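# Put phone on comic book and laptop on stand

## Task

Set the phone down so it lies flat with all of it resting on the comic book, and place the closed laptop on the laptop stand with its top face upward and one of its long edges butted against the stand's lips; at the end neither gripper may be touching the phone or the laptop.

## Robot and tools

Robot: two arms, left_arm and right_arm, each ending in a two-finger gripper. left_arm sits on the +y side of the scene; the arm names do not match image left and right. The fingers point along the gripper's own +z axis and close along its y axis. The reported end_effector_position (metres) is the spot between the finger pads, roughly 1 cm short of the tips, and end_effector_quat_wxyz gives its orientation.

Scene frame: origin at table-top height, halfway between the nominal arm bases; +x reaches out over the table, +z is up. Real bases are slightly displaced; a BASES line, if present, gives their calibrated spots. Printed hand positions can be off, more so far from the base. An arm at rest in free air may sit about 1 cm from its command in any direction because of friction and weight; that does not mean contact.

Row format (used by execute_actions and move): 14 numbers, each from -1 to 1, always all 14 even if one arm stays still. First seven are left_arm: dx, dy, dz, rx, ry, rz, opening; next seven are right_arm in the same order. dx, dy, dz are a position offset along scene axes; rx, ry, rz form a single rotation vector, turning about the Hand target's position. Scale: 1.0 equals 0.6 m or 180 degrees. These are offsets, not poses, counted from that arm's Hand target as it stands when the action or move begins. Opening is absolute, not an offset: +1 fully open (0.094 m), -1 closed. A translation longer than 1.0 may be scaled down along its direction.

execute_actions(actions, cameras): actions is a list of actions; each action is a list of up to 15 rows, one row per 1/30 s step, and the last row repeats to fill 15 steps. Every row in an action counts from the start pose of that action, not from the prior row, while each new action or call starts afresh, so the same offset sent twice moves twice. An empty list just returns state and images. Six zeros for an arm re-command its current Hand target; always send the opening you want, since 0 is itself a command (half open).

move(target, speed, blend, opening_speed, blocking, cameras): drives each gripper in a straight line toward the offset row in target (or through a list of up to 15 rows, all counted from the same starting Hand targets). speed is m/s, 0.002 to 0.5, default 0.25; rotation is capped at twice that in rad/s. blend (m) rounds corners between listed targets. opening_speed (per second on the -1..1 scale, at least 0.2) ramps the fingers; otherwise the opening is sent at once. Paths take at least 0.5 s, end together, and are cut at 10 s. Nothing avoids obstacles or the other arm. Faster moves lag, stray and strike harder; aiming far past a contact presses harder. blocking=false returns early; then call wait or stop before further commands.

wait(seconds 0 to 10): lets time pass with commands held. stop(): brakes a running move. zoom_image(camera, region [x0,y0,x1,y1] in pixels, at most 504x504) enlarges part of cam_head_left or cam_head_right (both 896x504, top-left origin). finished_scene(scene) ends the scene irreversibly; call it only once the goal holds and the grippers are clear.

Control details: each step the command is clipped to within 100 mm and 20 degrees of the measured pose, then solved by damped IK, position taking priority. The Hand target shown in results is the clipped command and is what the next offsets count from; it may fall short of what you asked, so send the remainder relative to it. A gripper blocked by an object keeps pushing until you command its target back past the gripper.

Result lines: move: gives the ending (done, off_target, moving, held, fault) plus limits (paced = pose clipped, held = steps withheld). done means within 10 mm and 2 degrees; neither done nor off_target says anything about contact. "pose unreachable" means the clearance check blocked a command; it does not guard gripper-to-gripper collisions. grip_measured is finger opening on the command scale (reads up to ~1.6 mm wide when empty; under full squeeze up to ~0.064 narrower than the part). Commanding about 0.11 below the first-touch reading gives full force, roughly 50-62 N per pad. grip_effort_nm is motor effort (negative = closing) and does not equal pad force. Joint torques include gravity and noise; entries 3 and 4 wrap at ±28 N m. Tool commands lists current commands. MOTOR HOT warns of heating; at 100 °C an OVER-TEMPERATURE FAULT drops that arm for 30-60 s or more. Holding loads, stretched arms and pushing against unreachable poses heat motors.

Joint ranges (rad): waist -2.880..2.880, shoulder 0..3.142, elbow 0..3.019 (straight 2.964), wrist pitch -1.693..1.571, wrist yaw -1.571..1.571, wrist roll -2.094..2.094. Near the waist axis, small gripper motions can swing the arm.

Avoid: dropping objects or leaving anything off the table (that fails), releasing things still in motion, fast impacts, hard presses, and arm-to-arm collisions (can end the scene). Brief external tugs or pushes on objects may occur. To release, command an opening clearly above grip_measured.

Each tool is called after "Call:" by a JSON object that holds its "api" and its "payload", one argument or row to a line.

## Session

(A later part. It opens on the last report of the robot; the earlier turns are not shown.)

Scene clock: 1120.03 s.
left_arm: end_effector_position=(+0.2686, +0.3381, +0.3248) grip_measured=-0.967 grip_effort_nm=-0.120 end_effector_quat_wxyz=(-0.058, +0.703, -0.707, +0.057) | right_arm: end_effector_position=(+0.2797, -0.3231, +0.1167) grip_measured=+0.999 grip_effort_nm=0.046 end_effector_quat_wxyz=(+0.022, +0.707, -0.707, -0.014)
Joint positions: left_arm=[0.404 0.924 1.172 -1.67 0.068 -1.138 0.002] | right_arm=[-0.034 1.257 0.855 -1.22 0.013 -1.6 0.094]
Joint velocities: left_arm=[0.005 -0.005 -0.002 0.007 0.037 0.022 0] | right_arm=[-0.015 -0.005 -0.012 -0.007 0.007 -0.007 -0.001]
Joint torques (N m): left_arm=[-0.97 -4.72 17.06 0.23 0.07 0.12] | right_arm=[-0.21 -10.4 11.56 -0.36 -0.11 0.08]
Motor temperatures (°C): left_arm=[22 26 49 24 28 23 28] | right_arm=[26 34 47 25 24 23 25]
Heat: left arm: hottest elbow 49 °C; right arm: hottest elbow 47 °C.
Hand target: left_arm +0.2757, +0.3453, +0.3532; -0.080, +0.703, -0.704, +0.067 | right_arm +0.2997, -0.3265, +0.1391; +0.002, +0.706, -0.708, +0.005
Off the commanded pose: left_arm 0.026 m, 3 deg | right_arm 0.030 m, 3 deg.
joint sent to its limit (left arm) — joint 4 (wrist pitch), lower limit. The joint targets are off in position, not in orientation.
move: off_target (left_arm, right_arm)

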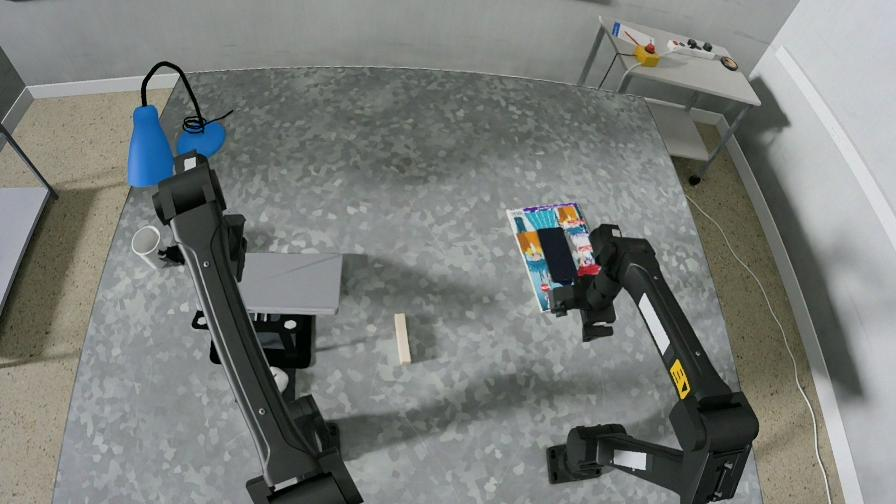

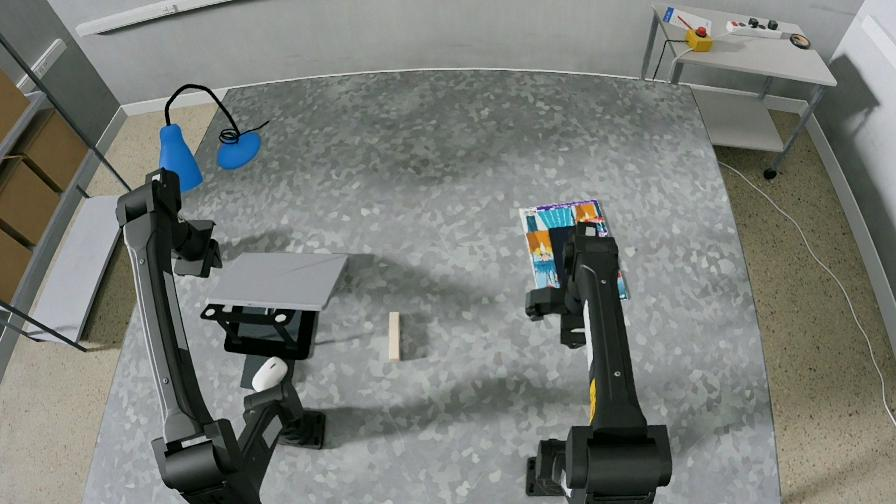

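Call:
{"api": "move", "payload": {
  "target": [0.1,0,-0.16,0,0,0,-0.97,0,0,0,0,0,0,1],
  "speed": 0.12
}}

Call:
{"api": "zoom_image", "payload": {
  "camera": "cam_head_right",
  "region": [190, 235, 360, 365]
}}

Scene clock: 1127.80 s.
left_arm: end_effector_position=(+0.3312, +0.3463, +0.2618) grip_measured=-0.967 grip_effort_nm=-0.125 end_effector_quat_wxyz=(-0.080, +0.704, -0.702, +0.068) | right_arm: end_effector_position=(+0.2797, -0.3231, +0.1167) grip_measured=+0.999 grip_effort_nm=0.046 end_effector_quat_wxyz=(+0.022, +0.707, -0.707, -0.014)
Joint positions: left_arm=[0.339 1.029 1.061 -1.4 0.058 -1.213 0.002] | right_arm=[-0.034 1.257 0.855 -1.22 0.013 -1.6 0.094]
Joint velocities: left_arm=[0.015 0.005 -0.012 -0.002 0.022 -0.022 0] | right_arm=[0.005 0.005 -0.012 0.007 -0.022 -0.037 0]
Joint torques (N m): left_arm=[-2.02 -6.12 10.07 1.18 -0.2 -0.08] | right_arm=[-0.15 -10.52 11.55 -0.35 -0.11 0.09]
Motor temperatures (°C): left_arm=[22 25 49 24 28 23 28] | right_arm=[26 34 47 25 24 23 25]
Heat: left arm: hottest elbow 49 °C; right arm: hottest elbow 47 °C.
Hand target: left_arm +0.3351, +0.3434, +0.2569; -0.080, +0.703, -0.704, +0.067 | right_arm +0.2997, -0.3265, +0.1391; +0.002, +0.706, -0.708, +0.005
Off the commanded pose: left_arm 0.007 m, 0 deg | right_arm 0.030 m, 3 deg.
move: off_target (right_arm)

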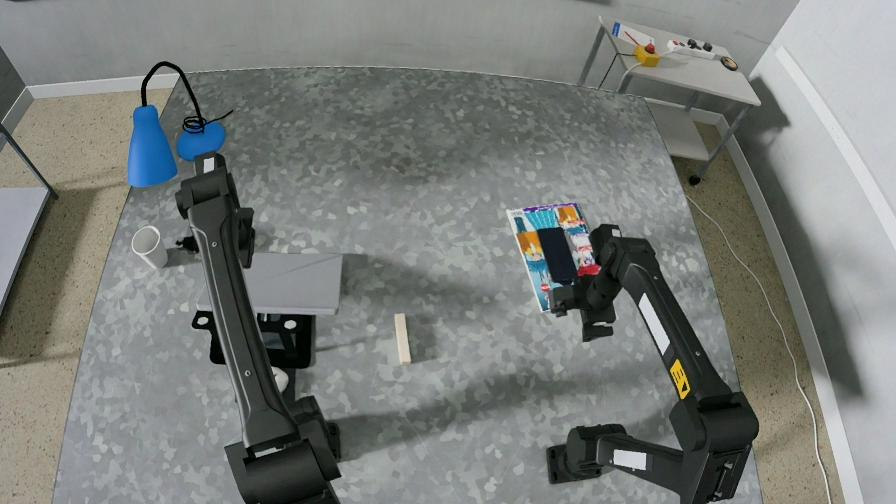

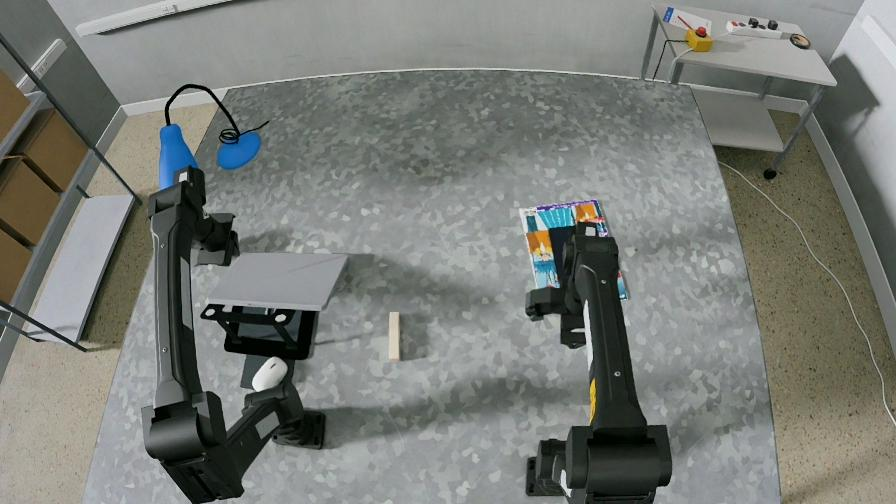

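Scaled by 2.965.

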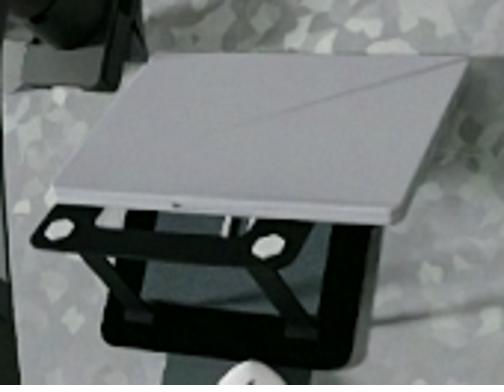

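Call:
{"api": "move", "payload": {
  "target": [0,0,-0.1,0,0,0,-0.97,0,0,0,0,0,0,1],
  "speed": 0.06,
  "cameras": []
}}

Call:
{"api": "move", "payload": {
  "target": [0,0,-0.025,0,0,0,-0.97,0,0,0,0,0,0,1],
  "speed": 0.03
}}

Call:
{"api": "zoom_image", "payload": {
  "camera": "cam_head_right",
  "region": [190, 235, 360, 365]
}}

Scene clock: 1132.17 s.
left_arm: end_effector_position=(+0.3315, +0.3461, +0.2036) grip_measured=-0.967 grip_effort_nm=-0.125 end_effector_quat_wxyz=(-0.083, +0.704, -0.702, +0.069) | right_arm: end_effector_position=(+0.2797, -0.3231, +0.1167) grip_measured=+0.999 grip_effort_nm=0.046 end_effector_quat_wxyz=(+0.022, +0.707, -0.707, -0.014)
Joint positions: left_arm=[0.338 1.034 0.911 -1.24 0.058 -1.215 0.002] | right_arm=[-0.034 1.257 0.855 -1.22 0.013 -1.6 0.094]
Joint velocities: left_arm=[-0.005 -0.005 0.007 0.017 -0.007 0.022 0] | right_arm=[-0.015 0.005 -0.002 0.002 0.022 0.007 0]
Joint torques (N m): left_arm=[-2.84 -5.95 10.04 1.24 -0.21 -0.08] | right_arm=[-0.15 -10.52 11.55 -0.32 -0.11 0.08]
Motor temperatures (°C): left_arm=[22 26 48 24 28 23 28] | right_arm=[26 34 47 25 24 23 25]
Heat: left arm: hottest elbow 48 °C; right arm: hottest elbow 47 °C.
Hand target: left_arm +0.3345, +0.3427, +0.1971; -0.081, +0.702, -0.704, +0.067 | right_arm +0.2997, -0.3265, +0.1391; +0.002, +0.706, -0.708, +0.005
Off the commanded pose: left_arm 0.008 m, 0 deg | right_arm 0.030 m, 3 deg.
move: off_target (right_arm)
No camera images: "cameras" was empty.

Scene clock: 1133.17 s.
left_arm: end_effector_position=(+0.3317, +0.3460, +0.1888) grip_measured=-0.967 grip_effort_nm=-0.120 end_effector_quat_wxyz=(-0.083, +0.704, -0.702, +0.069) | right_arm: end_effector_position=(+0.2797, -0.3231, +0.1167) grip_measured=+0.999 grip_effort_nm=0.051 end_effector_quat_wxyz=(+0.022, +0.707, -0.707, -0.014)
Joint positions: left_arm=[0.337 1.04 0.876 -1.198 0.058 -1.215 0.002] | right_arm=[-0.034 1.257 0.855 -1.22 0.013 -1.6 0.094]
Joint velocities: left_arm=[0.005 -0.005 0.007 -0.017 -0.007 -0.022 -0.001] | right_arm=[0.005 0.005 -0.007 -0.012 -0.037 -0.037 0.002]
Joint torques (N m): left_arm=[-3.19 -6.24 9.66 1.22 -0.23 -0.04] | right_arm=[-0.09 -10.46 11.54 -0.31 -0.11 0.08]
Motor temperatures (°C): left_arm=[22 26 48 24 28 23 28] | right_arm=[26 34 47 25 24 23 25]
Heat: left arm: hottest elbow 48 °C; right arm: hottest elbow 47 °C.
Hand target: left_arm +0.3344, +0.3425, +0.1821; -0.080, +0.702, -0.704, +0.067 | right_arm +0.2997, -0.3265, +0.1391; +0.002, +0.706, -0.708, +0.005
Off the commanded pose: left_arm 0.008 m, 0 deg | right_arm 0.030 m, 3 deg.
move: off_target (right_arm)

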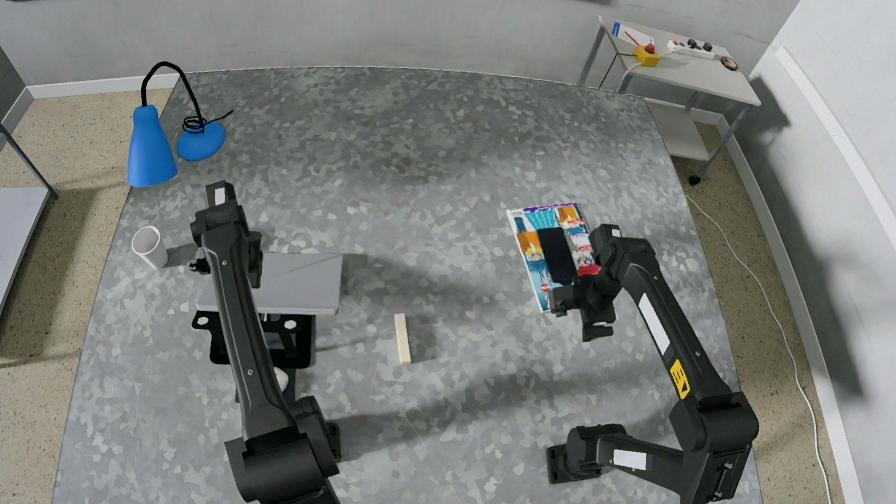

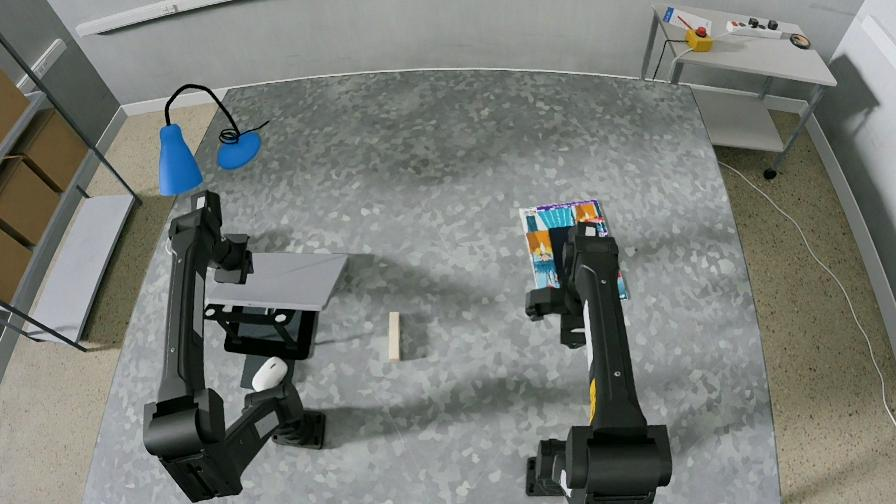

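Scaled by 2.965.

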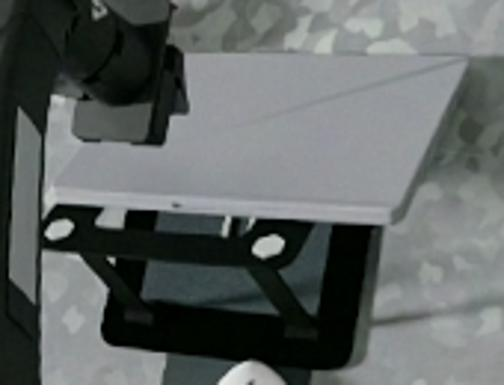

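Call:
{"api": "move", "payload": {
  "target": [0,-0.03,-0.025,0,0,0,-0.97,0,0,0,0,0,0,1],
  "speed": 0.03,
  "cameras": []
}}

Call:
{"api": "move", "payload": {
  "target": [0,0,-0.02,0,0,0,-0.97,0,0,0,0,0,0,1],
  "speed": 0.03
}}

Call:
{"api": "zoom_image", "payload": {
  "camera": "cam_head_right",
  "region": [190, 235, 360, 365]
}}

Scene clock: 1140.77 s.
left_arm: end_effector_position=(+0.3325, +0.3282, +0.1713) grip_measured=-0.967 grip_effort_nm=-0.125 end_effector_quat_wxyz=(-0.079, +0.705, -0.702, +0.067) | right_arm: end_effector_position=(+0.2797, -0.3231, +0.1167) grip_measured=+0.999 grip_effort_nm=0.046 end_effector_quat_wxyz=(+0.022, +0.707, -0.707, -0.014)
Joint positions: left_arm=[0.276 1.04 0.83 -1.158 0.046 -1.274 0.002] | right_arm=[-0.034 1.257 0.855 -1.22 0.013 -1.6 0.094]
Joint velocities: left_arm=[-0.005 -0.015 0.012 -0.012 0.081 -0.051 0] | right_arm=[0.005 -0.024 0.002 0.012 0.037 -0.051 -0.001]
Joint torques (N m): left_arm=[-2.49 -6.65 9.77 1.2 -0.2 -0.08] | right_arm=[-0.15 -10.52 11.54 -0.32 -0.11 0.09]
Motor temperatures (°C): left_arm=[22 25 47 24 27 23 28] | right_arm=[26 34 47 25 24 23 25]
Heat: left arm: hottest elbow 47 °C; right arm: hottest elbow 47 °C.
Hand target: left_arm +0.3341, +0.3245, +0.1673; -0.081, +0.702, -0.704, +0.067 | right_arm +0.2997, -0.3265, +0.1391; +0.002, +0.706, -0.708, +0.005
Off the commanded pose: left_arm 0.006 m, 0 deg | right_arm 0.030 m, 3 deg.
move: off_target (right_arm)
No camera images: "cameras" was empty.

Scene clock: 1141.70 s.
left_arm: end_effector_position=(+0.3321, +0.3281, +0.1616) grip_measured=-0.967 grip_effort_nm=-0.125 end_effector_quat_wxyz=(-0.083, +0.704, -0.702, +0.069) | right_arm: end_effector_position=(+0.2797, -0.3231, +0.1167) grip_measured=+0.999 grip_effort_nm=0.046 end_effector_quat_wxyz=(+0.022, +0.707, -0.707, -0.014)
Joint positions: left_arm=[0.276 1.04 0.803 -1.123 0.046 -1.275 0.002] | right_arm=[-0.034 1.257 0.855 -1.22 0.013 -1.6 0.094]
Joint velocities: left_arm=[-0.005 -0.005 0.017 -0.002 -0.066 -0.081 0] | right_arm=[-0.005 -0.005 0.007 -0.002 0.095 0.037 0.001]
Joint torques (N m): left_arm=[-2.84 -6.01 9.62 1.16 -0.18 -0.08] | right_arm=[-0.03 -10.46 11.54 -0.34 -0.11 0.09]
Motor temperatures (°C): left_arm=[22 25 47 24 27 23 28] | right_arm=[26 34 47 25 24 23 25]
Heat: left arm: hottest elbow 47 °C; right arm: hottest elbow 47 °C.
Hand target: left_arm +0.3339, +0.3243, +0.1552; -0.081, +0.702, -0.704, +0.067 | right_arm +0.2997, -0.3265, +0.1391; +0.002, +0.706, -0.708, +0.005
Off the commanded pose: left_arm 0.008 m, 0 deg | right_arm 0.030 m, 3 deg.
move: off_target (right_arm)

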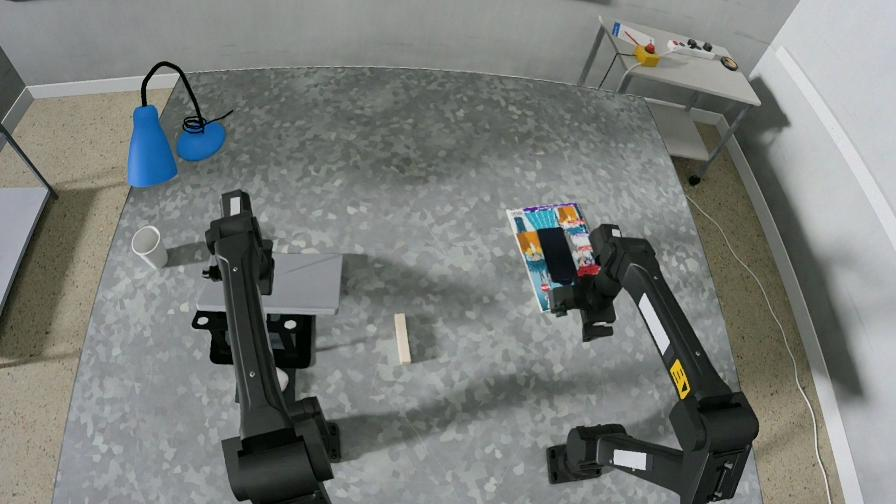

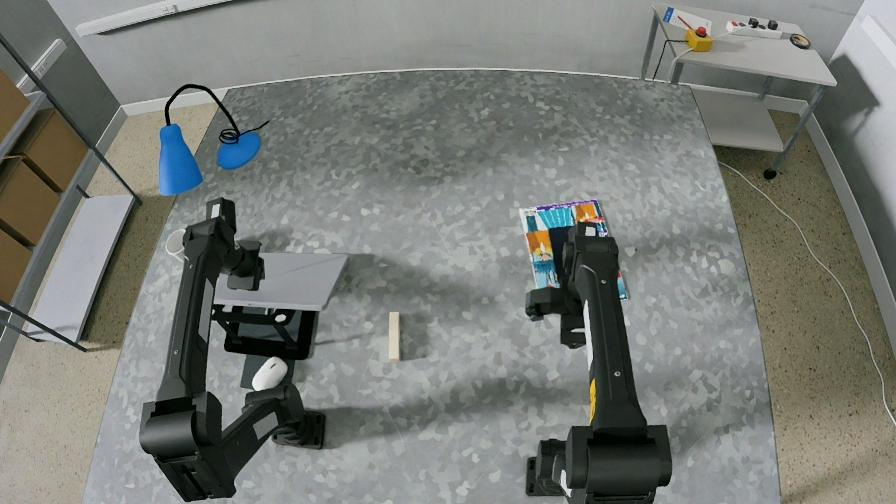

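Scaled by 2.965.

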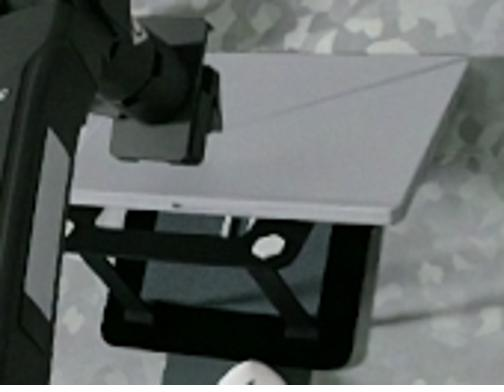

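Call:
{"api": "execute_actions", "payload": {
  "actions": []
}}

Call:
{"api": "zoom_image", "payload": {
  "camera": "cam_head_left",
  "region": [150, 180, 400, 380]
}}

Call:
{"api": "zoom_image", "payload": {
  "camera": "cam_head_right",
  "region": [150, 180, 400, 380]
}}

Scene clock: 1151.63 s.
left_arm: end_effector_position=(+0.3322, +0.3281, +0.1616) grip_measured=-0.967 grip_effort_nm=-0.125 end_effector_quat_wxyz=(-0.083, +0.705, -0.701, +0.069) | right_arm: end_effector_position=(+0.2797, -0.3231, +0.1167) grip_measured=+0.999 grip_effort_nm=0.051 end_effector_quat_wxyz=(+0.022, +0.707, -0.707, -0.014)
Joint positions: left_arm=[0.276 1.04 0.803 -1.123 0.046 -1.275 0.002] | right_arm=[-0.034 1.257 0.855 -1.22 0.013 -1.6 0.094]
Joint velocities: left_arm=[0.005 -0.015 -0.007 -0.022 -0.022 -0.007 0] | right_arm=[0.005 -0.005 0.012 0.007 0.066 -0.022 0.001]
Joint torques (N m): left_arm=[-2.55 -5.77 9.61 1.18 -0.14 -0.04] | right_arm=[-0.15 -10.46 11.52 -0.35 -0.11 0.09]
Motor temperatures (°C): left_arm=[22 25 45 24 27 23 28] | right_arm=[26 34 47 25 24 23 25]
Heat: left arm: hottest elbow 45 °C; right arm: hottest elbow 47 °C.
Hand target: left_arm +0.3339, +0.3243, +0.1552; -0.081, +0.703, -0.704, +0.067 | right_arm +0.2997, -0.3265, +0.1391; +0.002, +0.706, -0.708, +0.005
Tool commands: left_gripper/opening=-0.97 right_gripper/opening=+1.0
Off the commanded pose: left_arm 0.008 m, 0 deg | right_arm 0.030 m, 3 deg.

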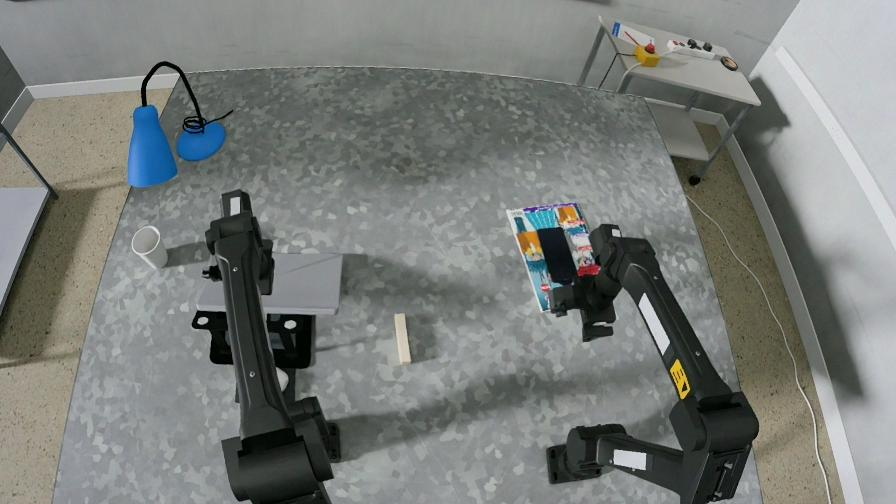

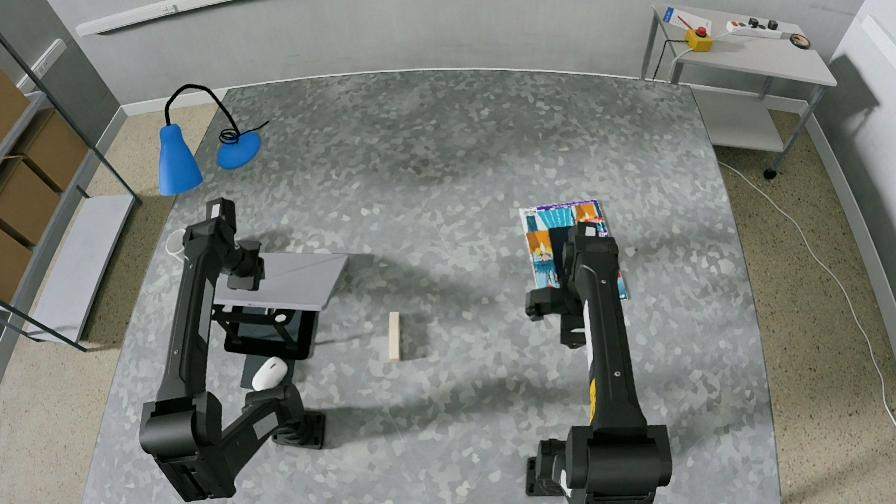

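Scaled by 2.016.

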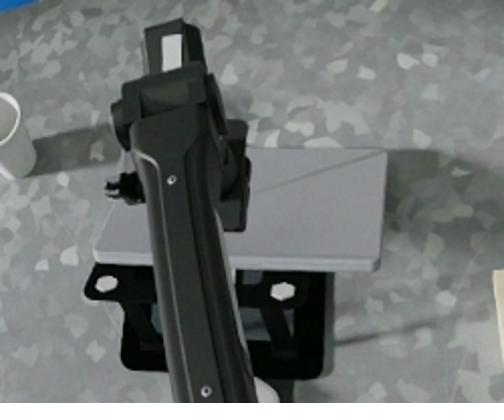

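Scaled by 2.016.

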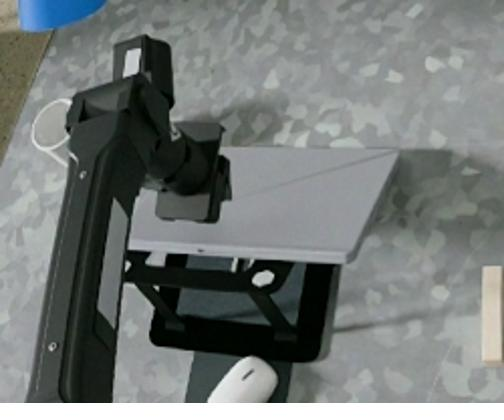

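Call:
{"api": "move", "payload": {
  "target": [
    [0, 0, 0.15, 0,0,0,-0.97, 0,0,0,0,0,0,1],
    [-0.15, 0, 0.15, 0,0,0,-0.97, 0,0,0,0,0,0,1]
  ],
  "speed": 0.1
}}

Call:
{"api": "zoom_image", "payload": {
  "camera": "cam_head_left",
  "region": [150, 180, 400, 380]
}}

Call:
{"api": "zoom_image", "payload": {
  "camera": "cam_head_right",
  "region": [150, 180, 400, 380]
}}

Scene clock: 1158.17 s.
left_arm: end_effector_position=(+0.2511, +0.3261, +0.2485) grip_measured=-0.967 grip_effort_nm=-0.120 end_effector_quat_wxyz=(-0.086, +0.700, -0.706, +0.068) | right_arm: end_effector_position=(+0.2797, -0.3231, +0.1167) grip_measured=+0.999 grip_effort_nm=0.051 end_effector_quat_wxyz=(+0.022, +0.707, -0.707, -0.014)
Joint positions: left_arm=[0.387 0.788 0.898 -1.471 0.066 -1.154 0.002] | right_arm=[-0.034 1.257 0.855 -1.22 0.013 -1.6 0.094]
Joint velocities: left_arm=[0.005 0.005 -0.017 -0.007 -0.022 -0.007 0.001] | right_arm=[0.005 -0.024 -0.002 0.007 0.051 0.007 0.001]
Joint torques (N m): left_arm=[-0.85 -4.78 9.72 0.25 0.1 0.06] | right_arm=[-0.15 -10.46 11.55 -0.31 -0.11 0.08]
Motor temperatures (°C): left_arm=[22 25 45 24 27 23 28] | right_arm=[26 34 47 25 24 23 25]
Heat: left arm: hottest elbow 45 °C; right arm: hottest elbow 47 °C.
Hand target: left_arm +0.2449, +0.3267, +0.2454; -0.080, +0.703, -0.704, +0.067 | right_arm +0.2997, -0.3265, +0.1391; +0.002, +0.706, -0.708, +0.005
Off the commanded pose: left_arm 0.008 m, 1 deg | right_arm 0.030 m, 3 deg.
move: off_target (right_arm)

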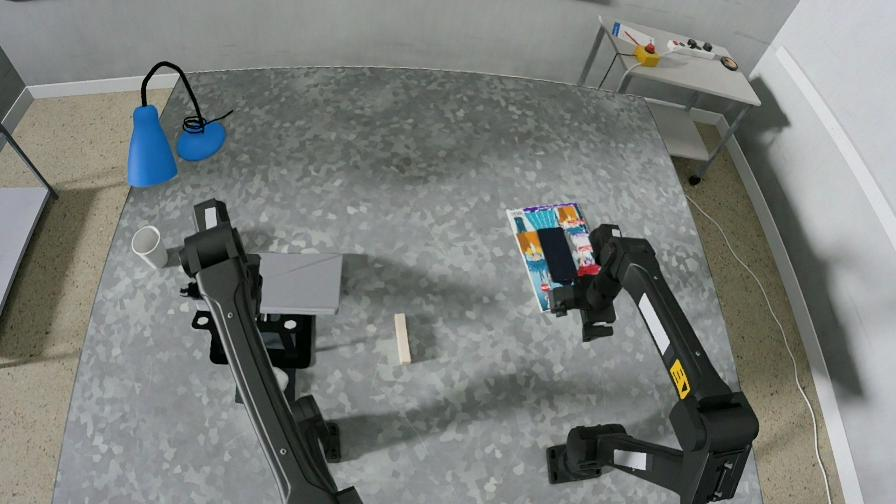

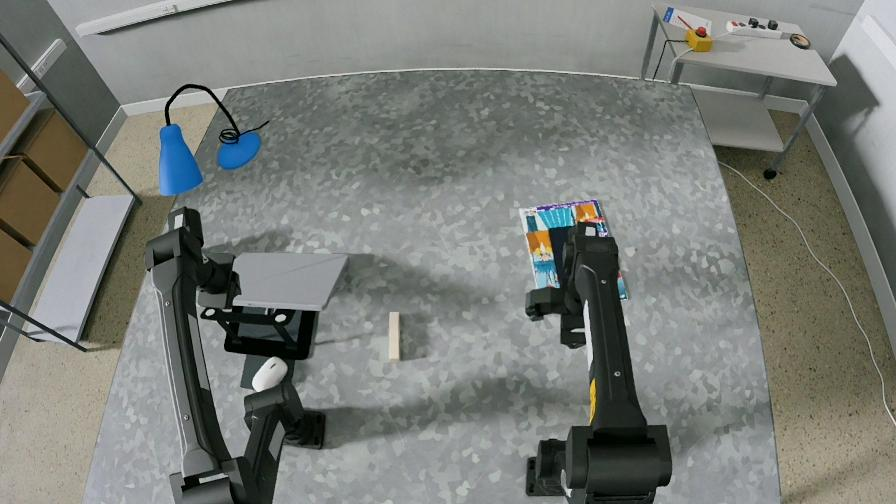

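Scaled by 2.016.

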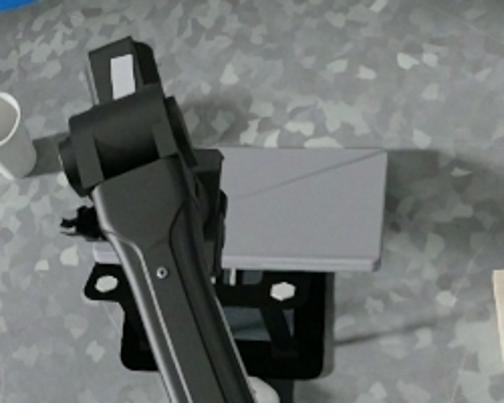

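Scaled by 2.016.

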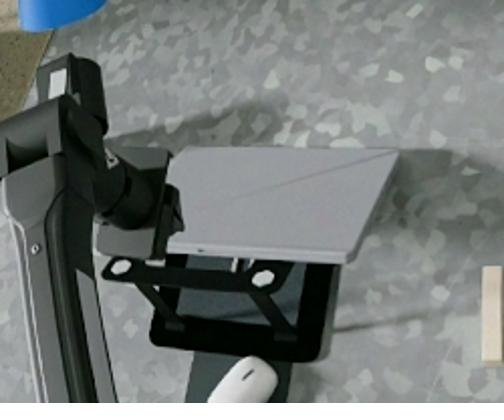

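Call:
{"api": "move", "payload": {
  "target": [0, 0, -0.09, 0,0,0,-0.97, 0,0,0,0,0,0,1],
  "speed": 0.06
}}

Call:
{"api": "zoom_image", "payload": {
  "camera": "cam_head_right",
  "region": [180, 210, 320, 350]
}}

Call:
{"api": "zoom_image", "payload": {
  "camera": "cam_head_left",
  "region": [170, 220, 310, 360]
}}

Scene clock: 1165.00 s.
left_arm: end_effector_position=(+0.2450, +0.3235, +0.1925) grip_measured=-0.967 grip_effort_nm=-0.125 end_effector_quat_wxyz=(-0.072, +0.701, -0.707, +0.063) | right_arm: end_effector_position=(+0.2797, -0.3231, +0.1167) grip_measured=+0.999 grip_effort_nm=0.046 end_effector_quat_wxyz=(+0.022, +0.707, -0.707, -0.014)
Joint positions: left_arm=[0.387 0.783 0.752 -1.359 0.066 -1.153 0.002] | right_arm=[-0.034 1.257 0.855 -1.22 0.013 -1.6 0.094]
Joint velocities: left_arm=[0.005 -0.005 -0.002 0.002 -0.022 0.022 0.001] | right_arm=[-0.024 -0.015 -0.002 0.017 0.051 -0.007 0]
Joint torques (N m): left_arm=[0.32 -3.96 9.91 1.09 0.1 0.1] | right_arm=[-0.15 -10.52 11.55 -0.34 -0.11 0.08]
Motor temperatures (°C): left_arm=[22 25 44 24 27 23 28] | right_arm=[26 34 47 25 24 23 25]
Heat: left arm: hottest elbow 44 °C; right arm: hottest elbow 47 °C.
Hand target: left_arm +0.2444, +0.3261, +0.1914; -0.080, +0.702, -0.704, +0.067 | right_arm +0.2997, -0.3265, +0.1391; +0.002, +0.706, -0.708, +0.005
Off the commanded pose: left_arm 0.003 m, 1 deg | right_arm 0.030 m, 3 deg.
move: off_target (right_arm)

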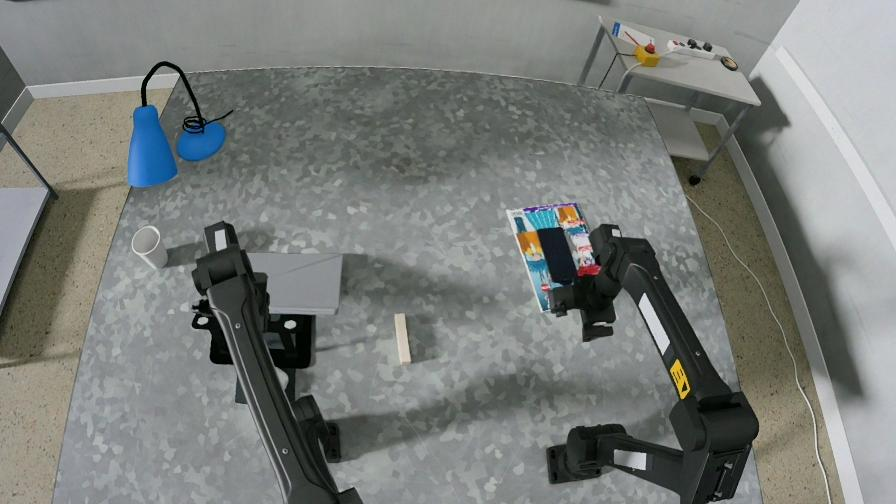

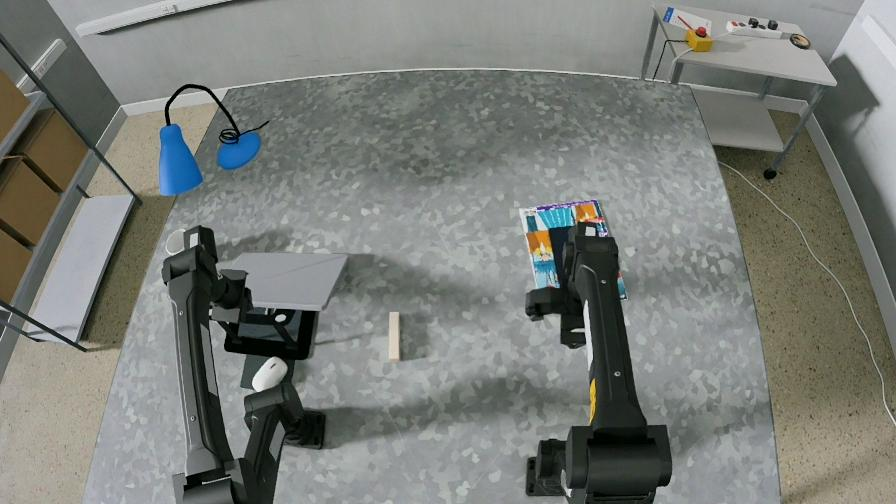

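Scaled by 3.600.

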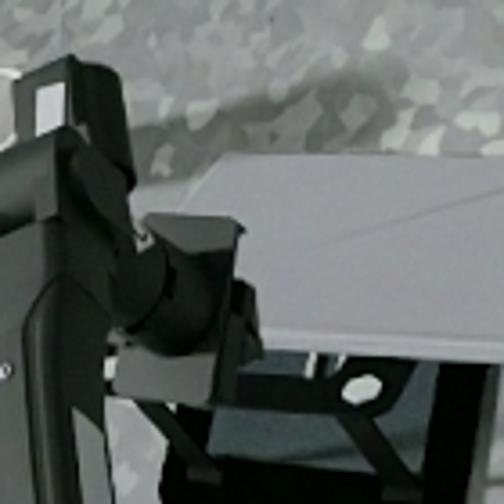

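Scaled by 3.600.

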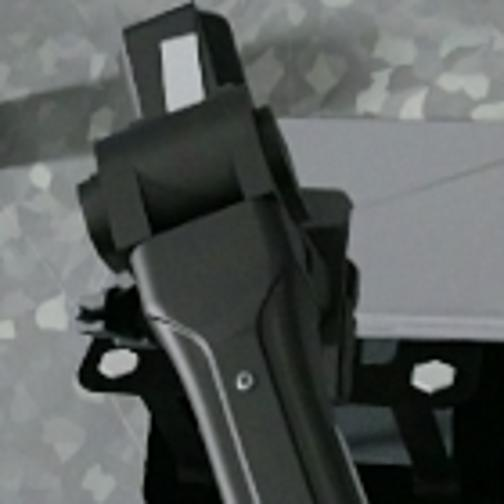

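Call:
{"api": "move", "payload": {
  "target": [0, 0, -0.033, 0,0,0,-0.97, 0,0,0,0,0,0,1],
  "speed": 0.03
}}

Call:
{"api": "zoom_image", "payload": {
  "camera": "cam_head_right",
  "region": [200, 240, 300, 340]
}}

Call:
{"api": "zoom_image", "payload": {
  "camera": "cam_head_left",
  "region": [190, 250, 290, 350]
}}

Scene clock: 1171.30 s.
left_arm: end_effector_position=(+0.2447, +0.3233, +0.1733) grip_measured=-0.967 grip_effort_nm=-0.120 end_effector_quat_wxyz=(-0.074, +0.701, -0.706, +0.064) | right_arm: end_effector_position=(+0.2797, -0.3231, +0.1167) grip_measured=+0.999 grip_effort_nm=0.046 end_effector_quat_wxyz=(+0.022, +0.707, -0.707, -0.014)
Joint positions: left_arm=[0.387 0.782 0.701 -1.306 0.066 -1.153 0.002] | right_arm=[-0.034 1.257 0.855 -1.22 0.013 -1.6 0.094]
Joint velocities: left_arm=[-0.005 0.005 0.007 -0.002 -0.037 0.022 0] | right_arm=[-0.015 -0.005 -0.007 -0.007 -0.037 -0.066 -0.001]
Joint torques (N m): left_arm=[-0.62 -3.78 9.96 1.26 0.03 0.06] | right_arm=[-0.26 -10.46 11.56 -0.34 -0.11 0.09]
Motor temperatures (°C): left_arm=[22 25 44 24 27 23 28] | right_arm=[26 34 47 25 24 23 25]
Heat: left arm: hottest elbow 44 °C; right arm: hottest elbow 47 °C.
Hand target: left_arm +0.2443, +0.3259, +0.1715; -0.080, +0.702, -0.704, +0.067 | right_arm +0.2997, -0.3265, +0.1391; +0.002, +0.706, -0.708, +0.005
Off the commanded pose: left_arm 0.003 m, 1 deg | right_arm 0.030 m, 3 deg.
move: off_target (right_arm)

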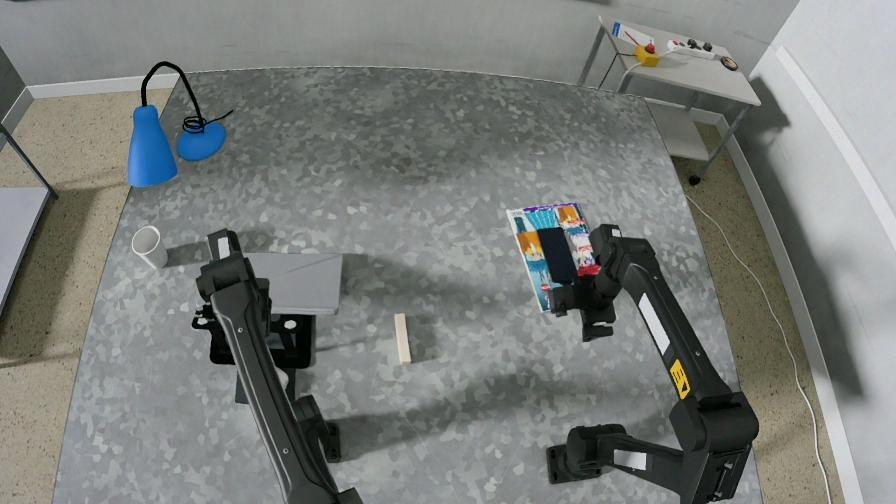

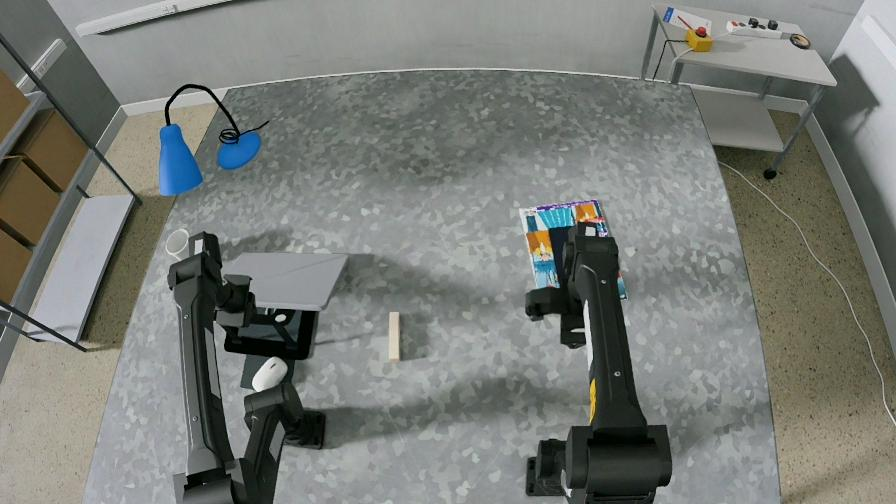

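Scaled by 5.040.

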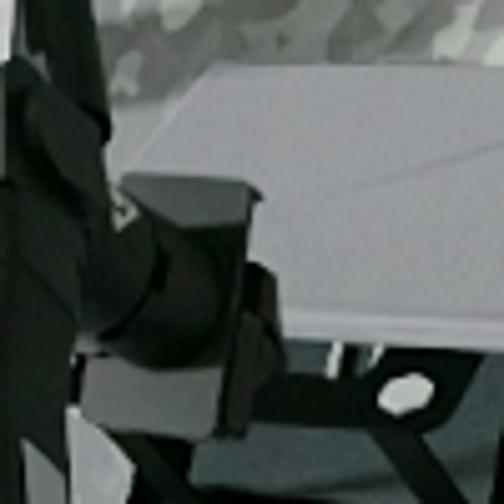

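Scaled by 5.040.

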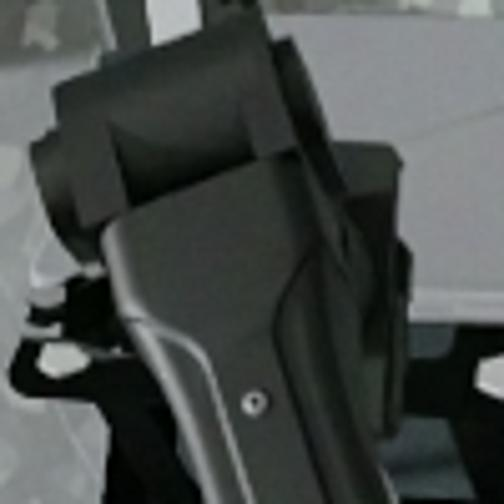

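Call:
{"api": "move", "payload": {
  "target": [0, 0, -0.03, 0,0,0,-0.97, 0,0,0,0,0,0,1],
  "speed": 0.03
}}

Call:
{"api": "zoom_image", "payload": {
  "camera": "cam_head_right",
  "region": [200, 240, 300, 340]
}}

Call:
{"api": "zoom_image", "payload": {
  "camera": "cam_head_left",
  "region": [190, 250, 290, 350]
}}

Scene clock: 1176.00 s.
left_arm: end_effector_position=(+0.2444, +0.3232, +0.1566) grip_measured=-0.967 grip_effort_nm=-0.125 end_effector_quat_wxyz=(-0.077, +0.701, -0.706, +0.065) | right_arm: end_effector_position=(+0.2797, -0.3231, +0.1167) grip_measured=+0.999 grip_effort_nm=0.042 end_effector_quat_wxyz=(+0.022, +0.707, -0.707, -0.014)
Joint positions: left_arm=[0.387 0.782 0.656 -1.255 0.066 -1.153 0.002] | right_arm=[-0.034 1.257 0.855 -1.22 0.013 -1.6 0.094]
Joint velocities: left_arm=[-0.005 0.005 -0.012 0.012 0.007 0.022 0.001] | right_arm=[0.005 -0.005 0.012 -0.007 -0.007 -0.007 0]
Joint torques (N m): left_arm=[-0.56 -3.19 9.81 1.36 0.09 0.09] | right_arm=[-0.26 -10.58 11.52 -0.32 -0.11 0.08]
Motor temperatures (°C): left_arm=[22 25 44 24 27 23 28] | right_arm=[26 34 47 25 24 23 25]
Heat: left arm: hottest elbow 44 °C; right arm: hottest elbow 47 °C.
Hand target: left_arm +0.2442, +0.3258, +0.1537; -0.080, +0.702, -0.704, +0.067 | right_arm +0.2997, -0.3265, +0.1391; +0.002, +0.706, -0.708, +0.005
Off the commanded pose: left_arm 0.004 m, 1 deg | right_arm 0.030 m, 3 deg.
move: off_target (right_arm)

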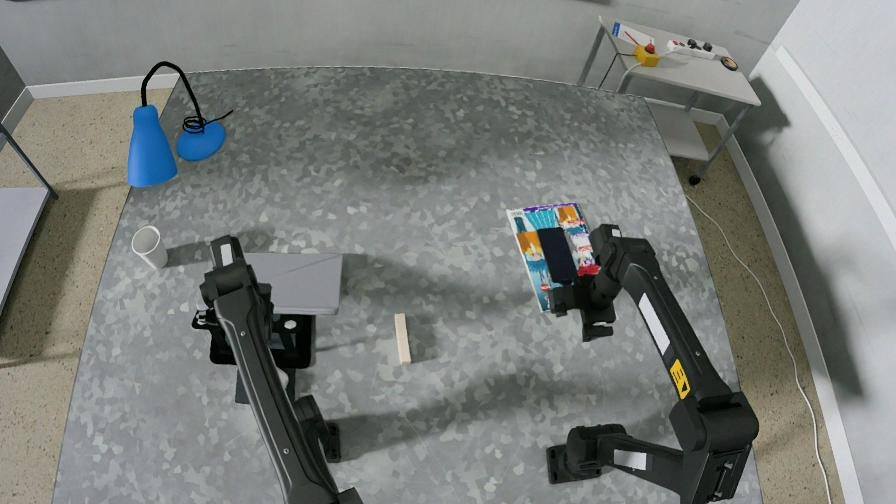

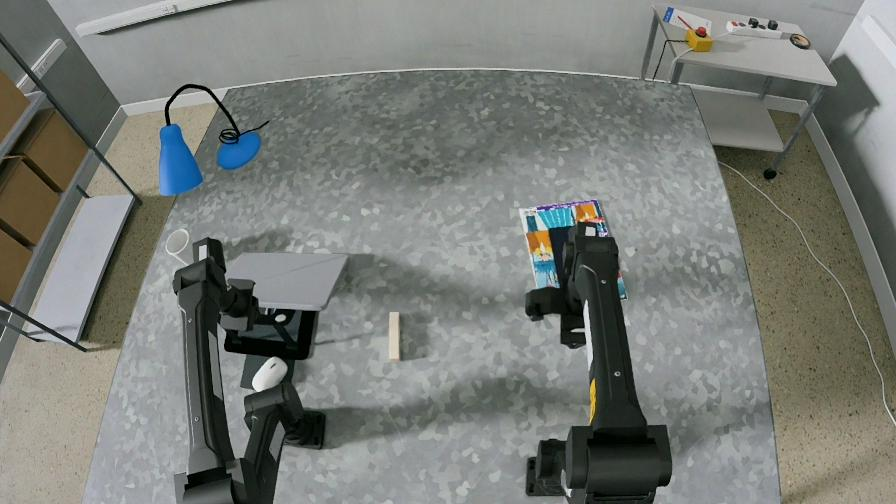

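Scaled by 5.040.

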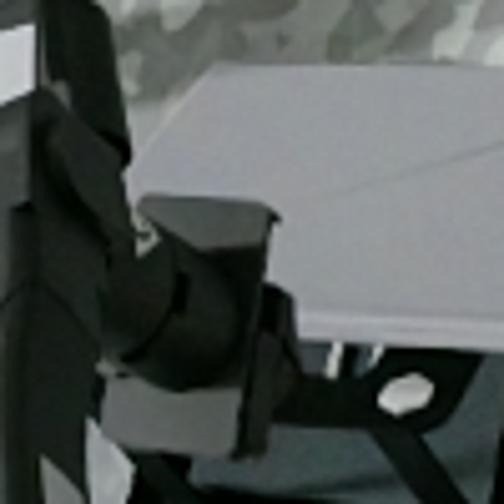

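Scaled by 5.040.

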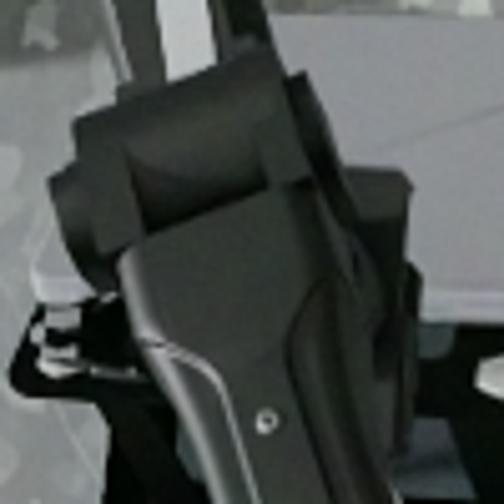

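Call:
{"api": "move", "payload": {
  "target": [0.05, 0, 0.0, 0,0,0,-0.97, 0,0,0,0,0,0,1],
  "speed": 0.03
}}

Call:
{"api": "zoom_image", "payload": {
  "camera": "cam_head_right",
  "region": [200, 240, 300, 340]
}}

Call:
{"api": "zoom_image", "payload": {
  "camera": "cam_head_left",
  "region": [190, 250, 290, 350]
}}

Scene clock: 1185.03 s.
left_arm: end_effector_position=(+0.2601, +0.3230, +0.1424) grip_measured=-0.967 grip_effort_nm=-0.125 end_effector_quat_wxyz=(-0.064, +0.706, -0.703, +0.061) | right_arm: end_effector_position=(+0.2797, -0.3231, +0.1167) grip_measured=+0.999 grip_effort_nm=0.046 end_effector_quat_wxyz=(+0.022, +0.707, -0.707, -0.014)
Joint positions: left_arm=[0.357 0.861 0.656 -1.2 0.062 -1.194 0.002] | right_arm=[-0.034 1.257 0.855 -1.22 0.013 -1.6 0.094]
Joint velocities: left_arm=[-0.024 -0.005 0.007 -0.012 -0.022 -0.051 -0.001] | right_arm=[-0.015 0.005 0.002 0.007 -0.007 0.037 0]
Joint torques (N m): left_arm=[-2.55 -3.08 13.48 1.2 -0.22 -0.04] | right_arm=[-0.15 -10.52 11.56 -0.32 -0.11 0.08]
Motor temperatures (°C): left_arm=[22 25 43 24 27 23 28] | right_arm=[26 34 47 25 24 23 25]
Heat: left arm: hottest elbow 43 °C; right arm: hottest elbow 47 °C.
Hand target: left_arm +0.2741, +0.3252, +0.1536; -0.080, +0.703, -0.704, +0.067 | right_arm +0.2997, -0.3265, +0.1391; +0.002, +0.706, -0.708, +0.005
Off the commanded pose: left_arm 0.018 m, 2 deg | right_arm 0.030 m, 3 deg.
move: off_target (left_arm, right_arm)

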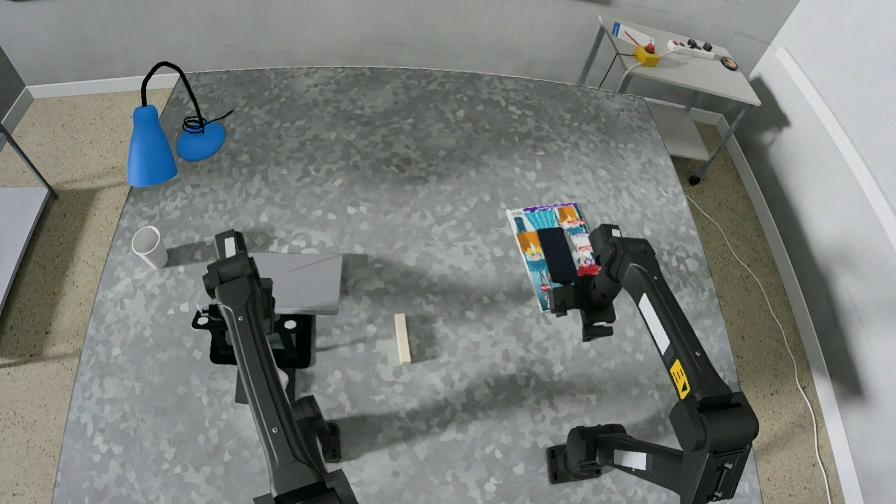

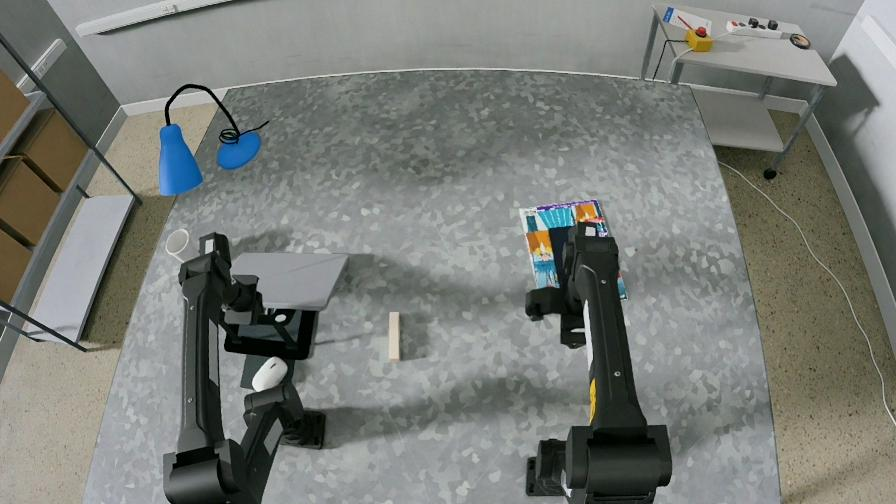

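Scaled by 5.040.

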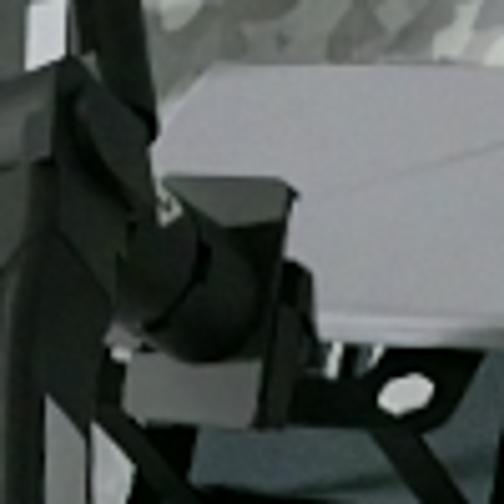

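Scaled by 5.040.

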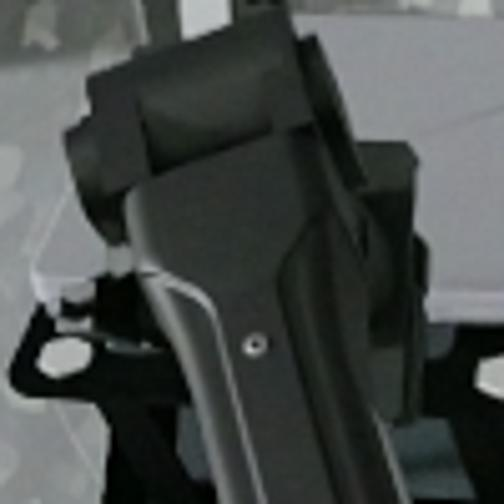

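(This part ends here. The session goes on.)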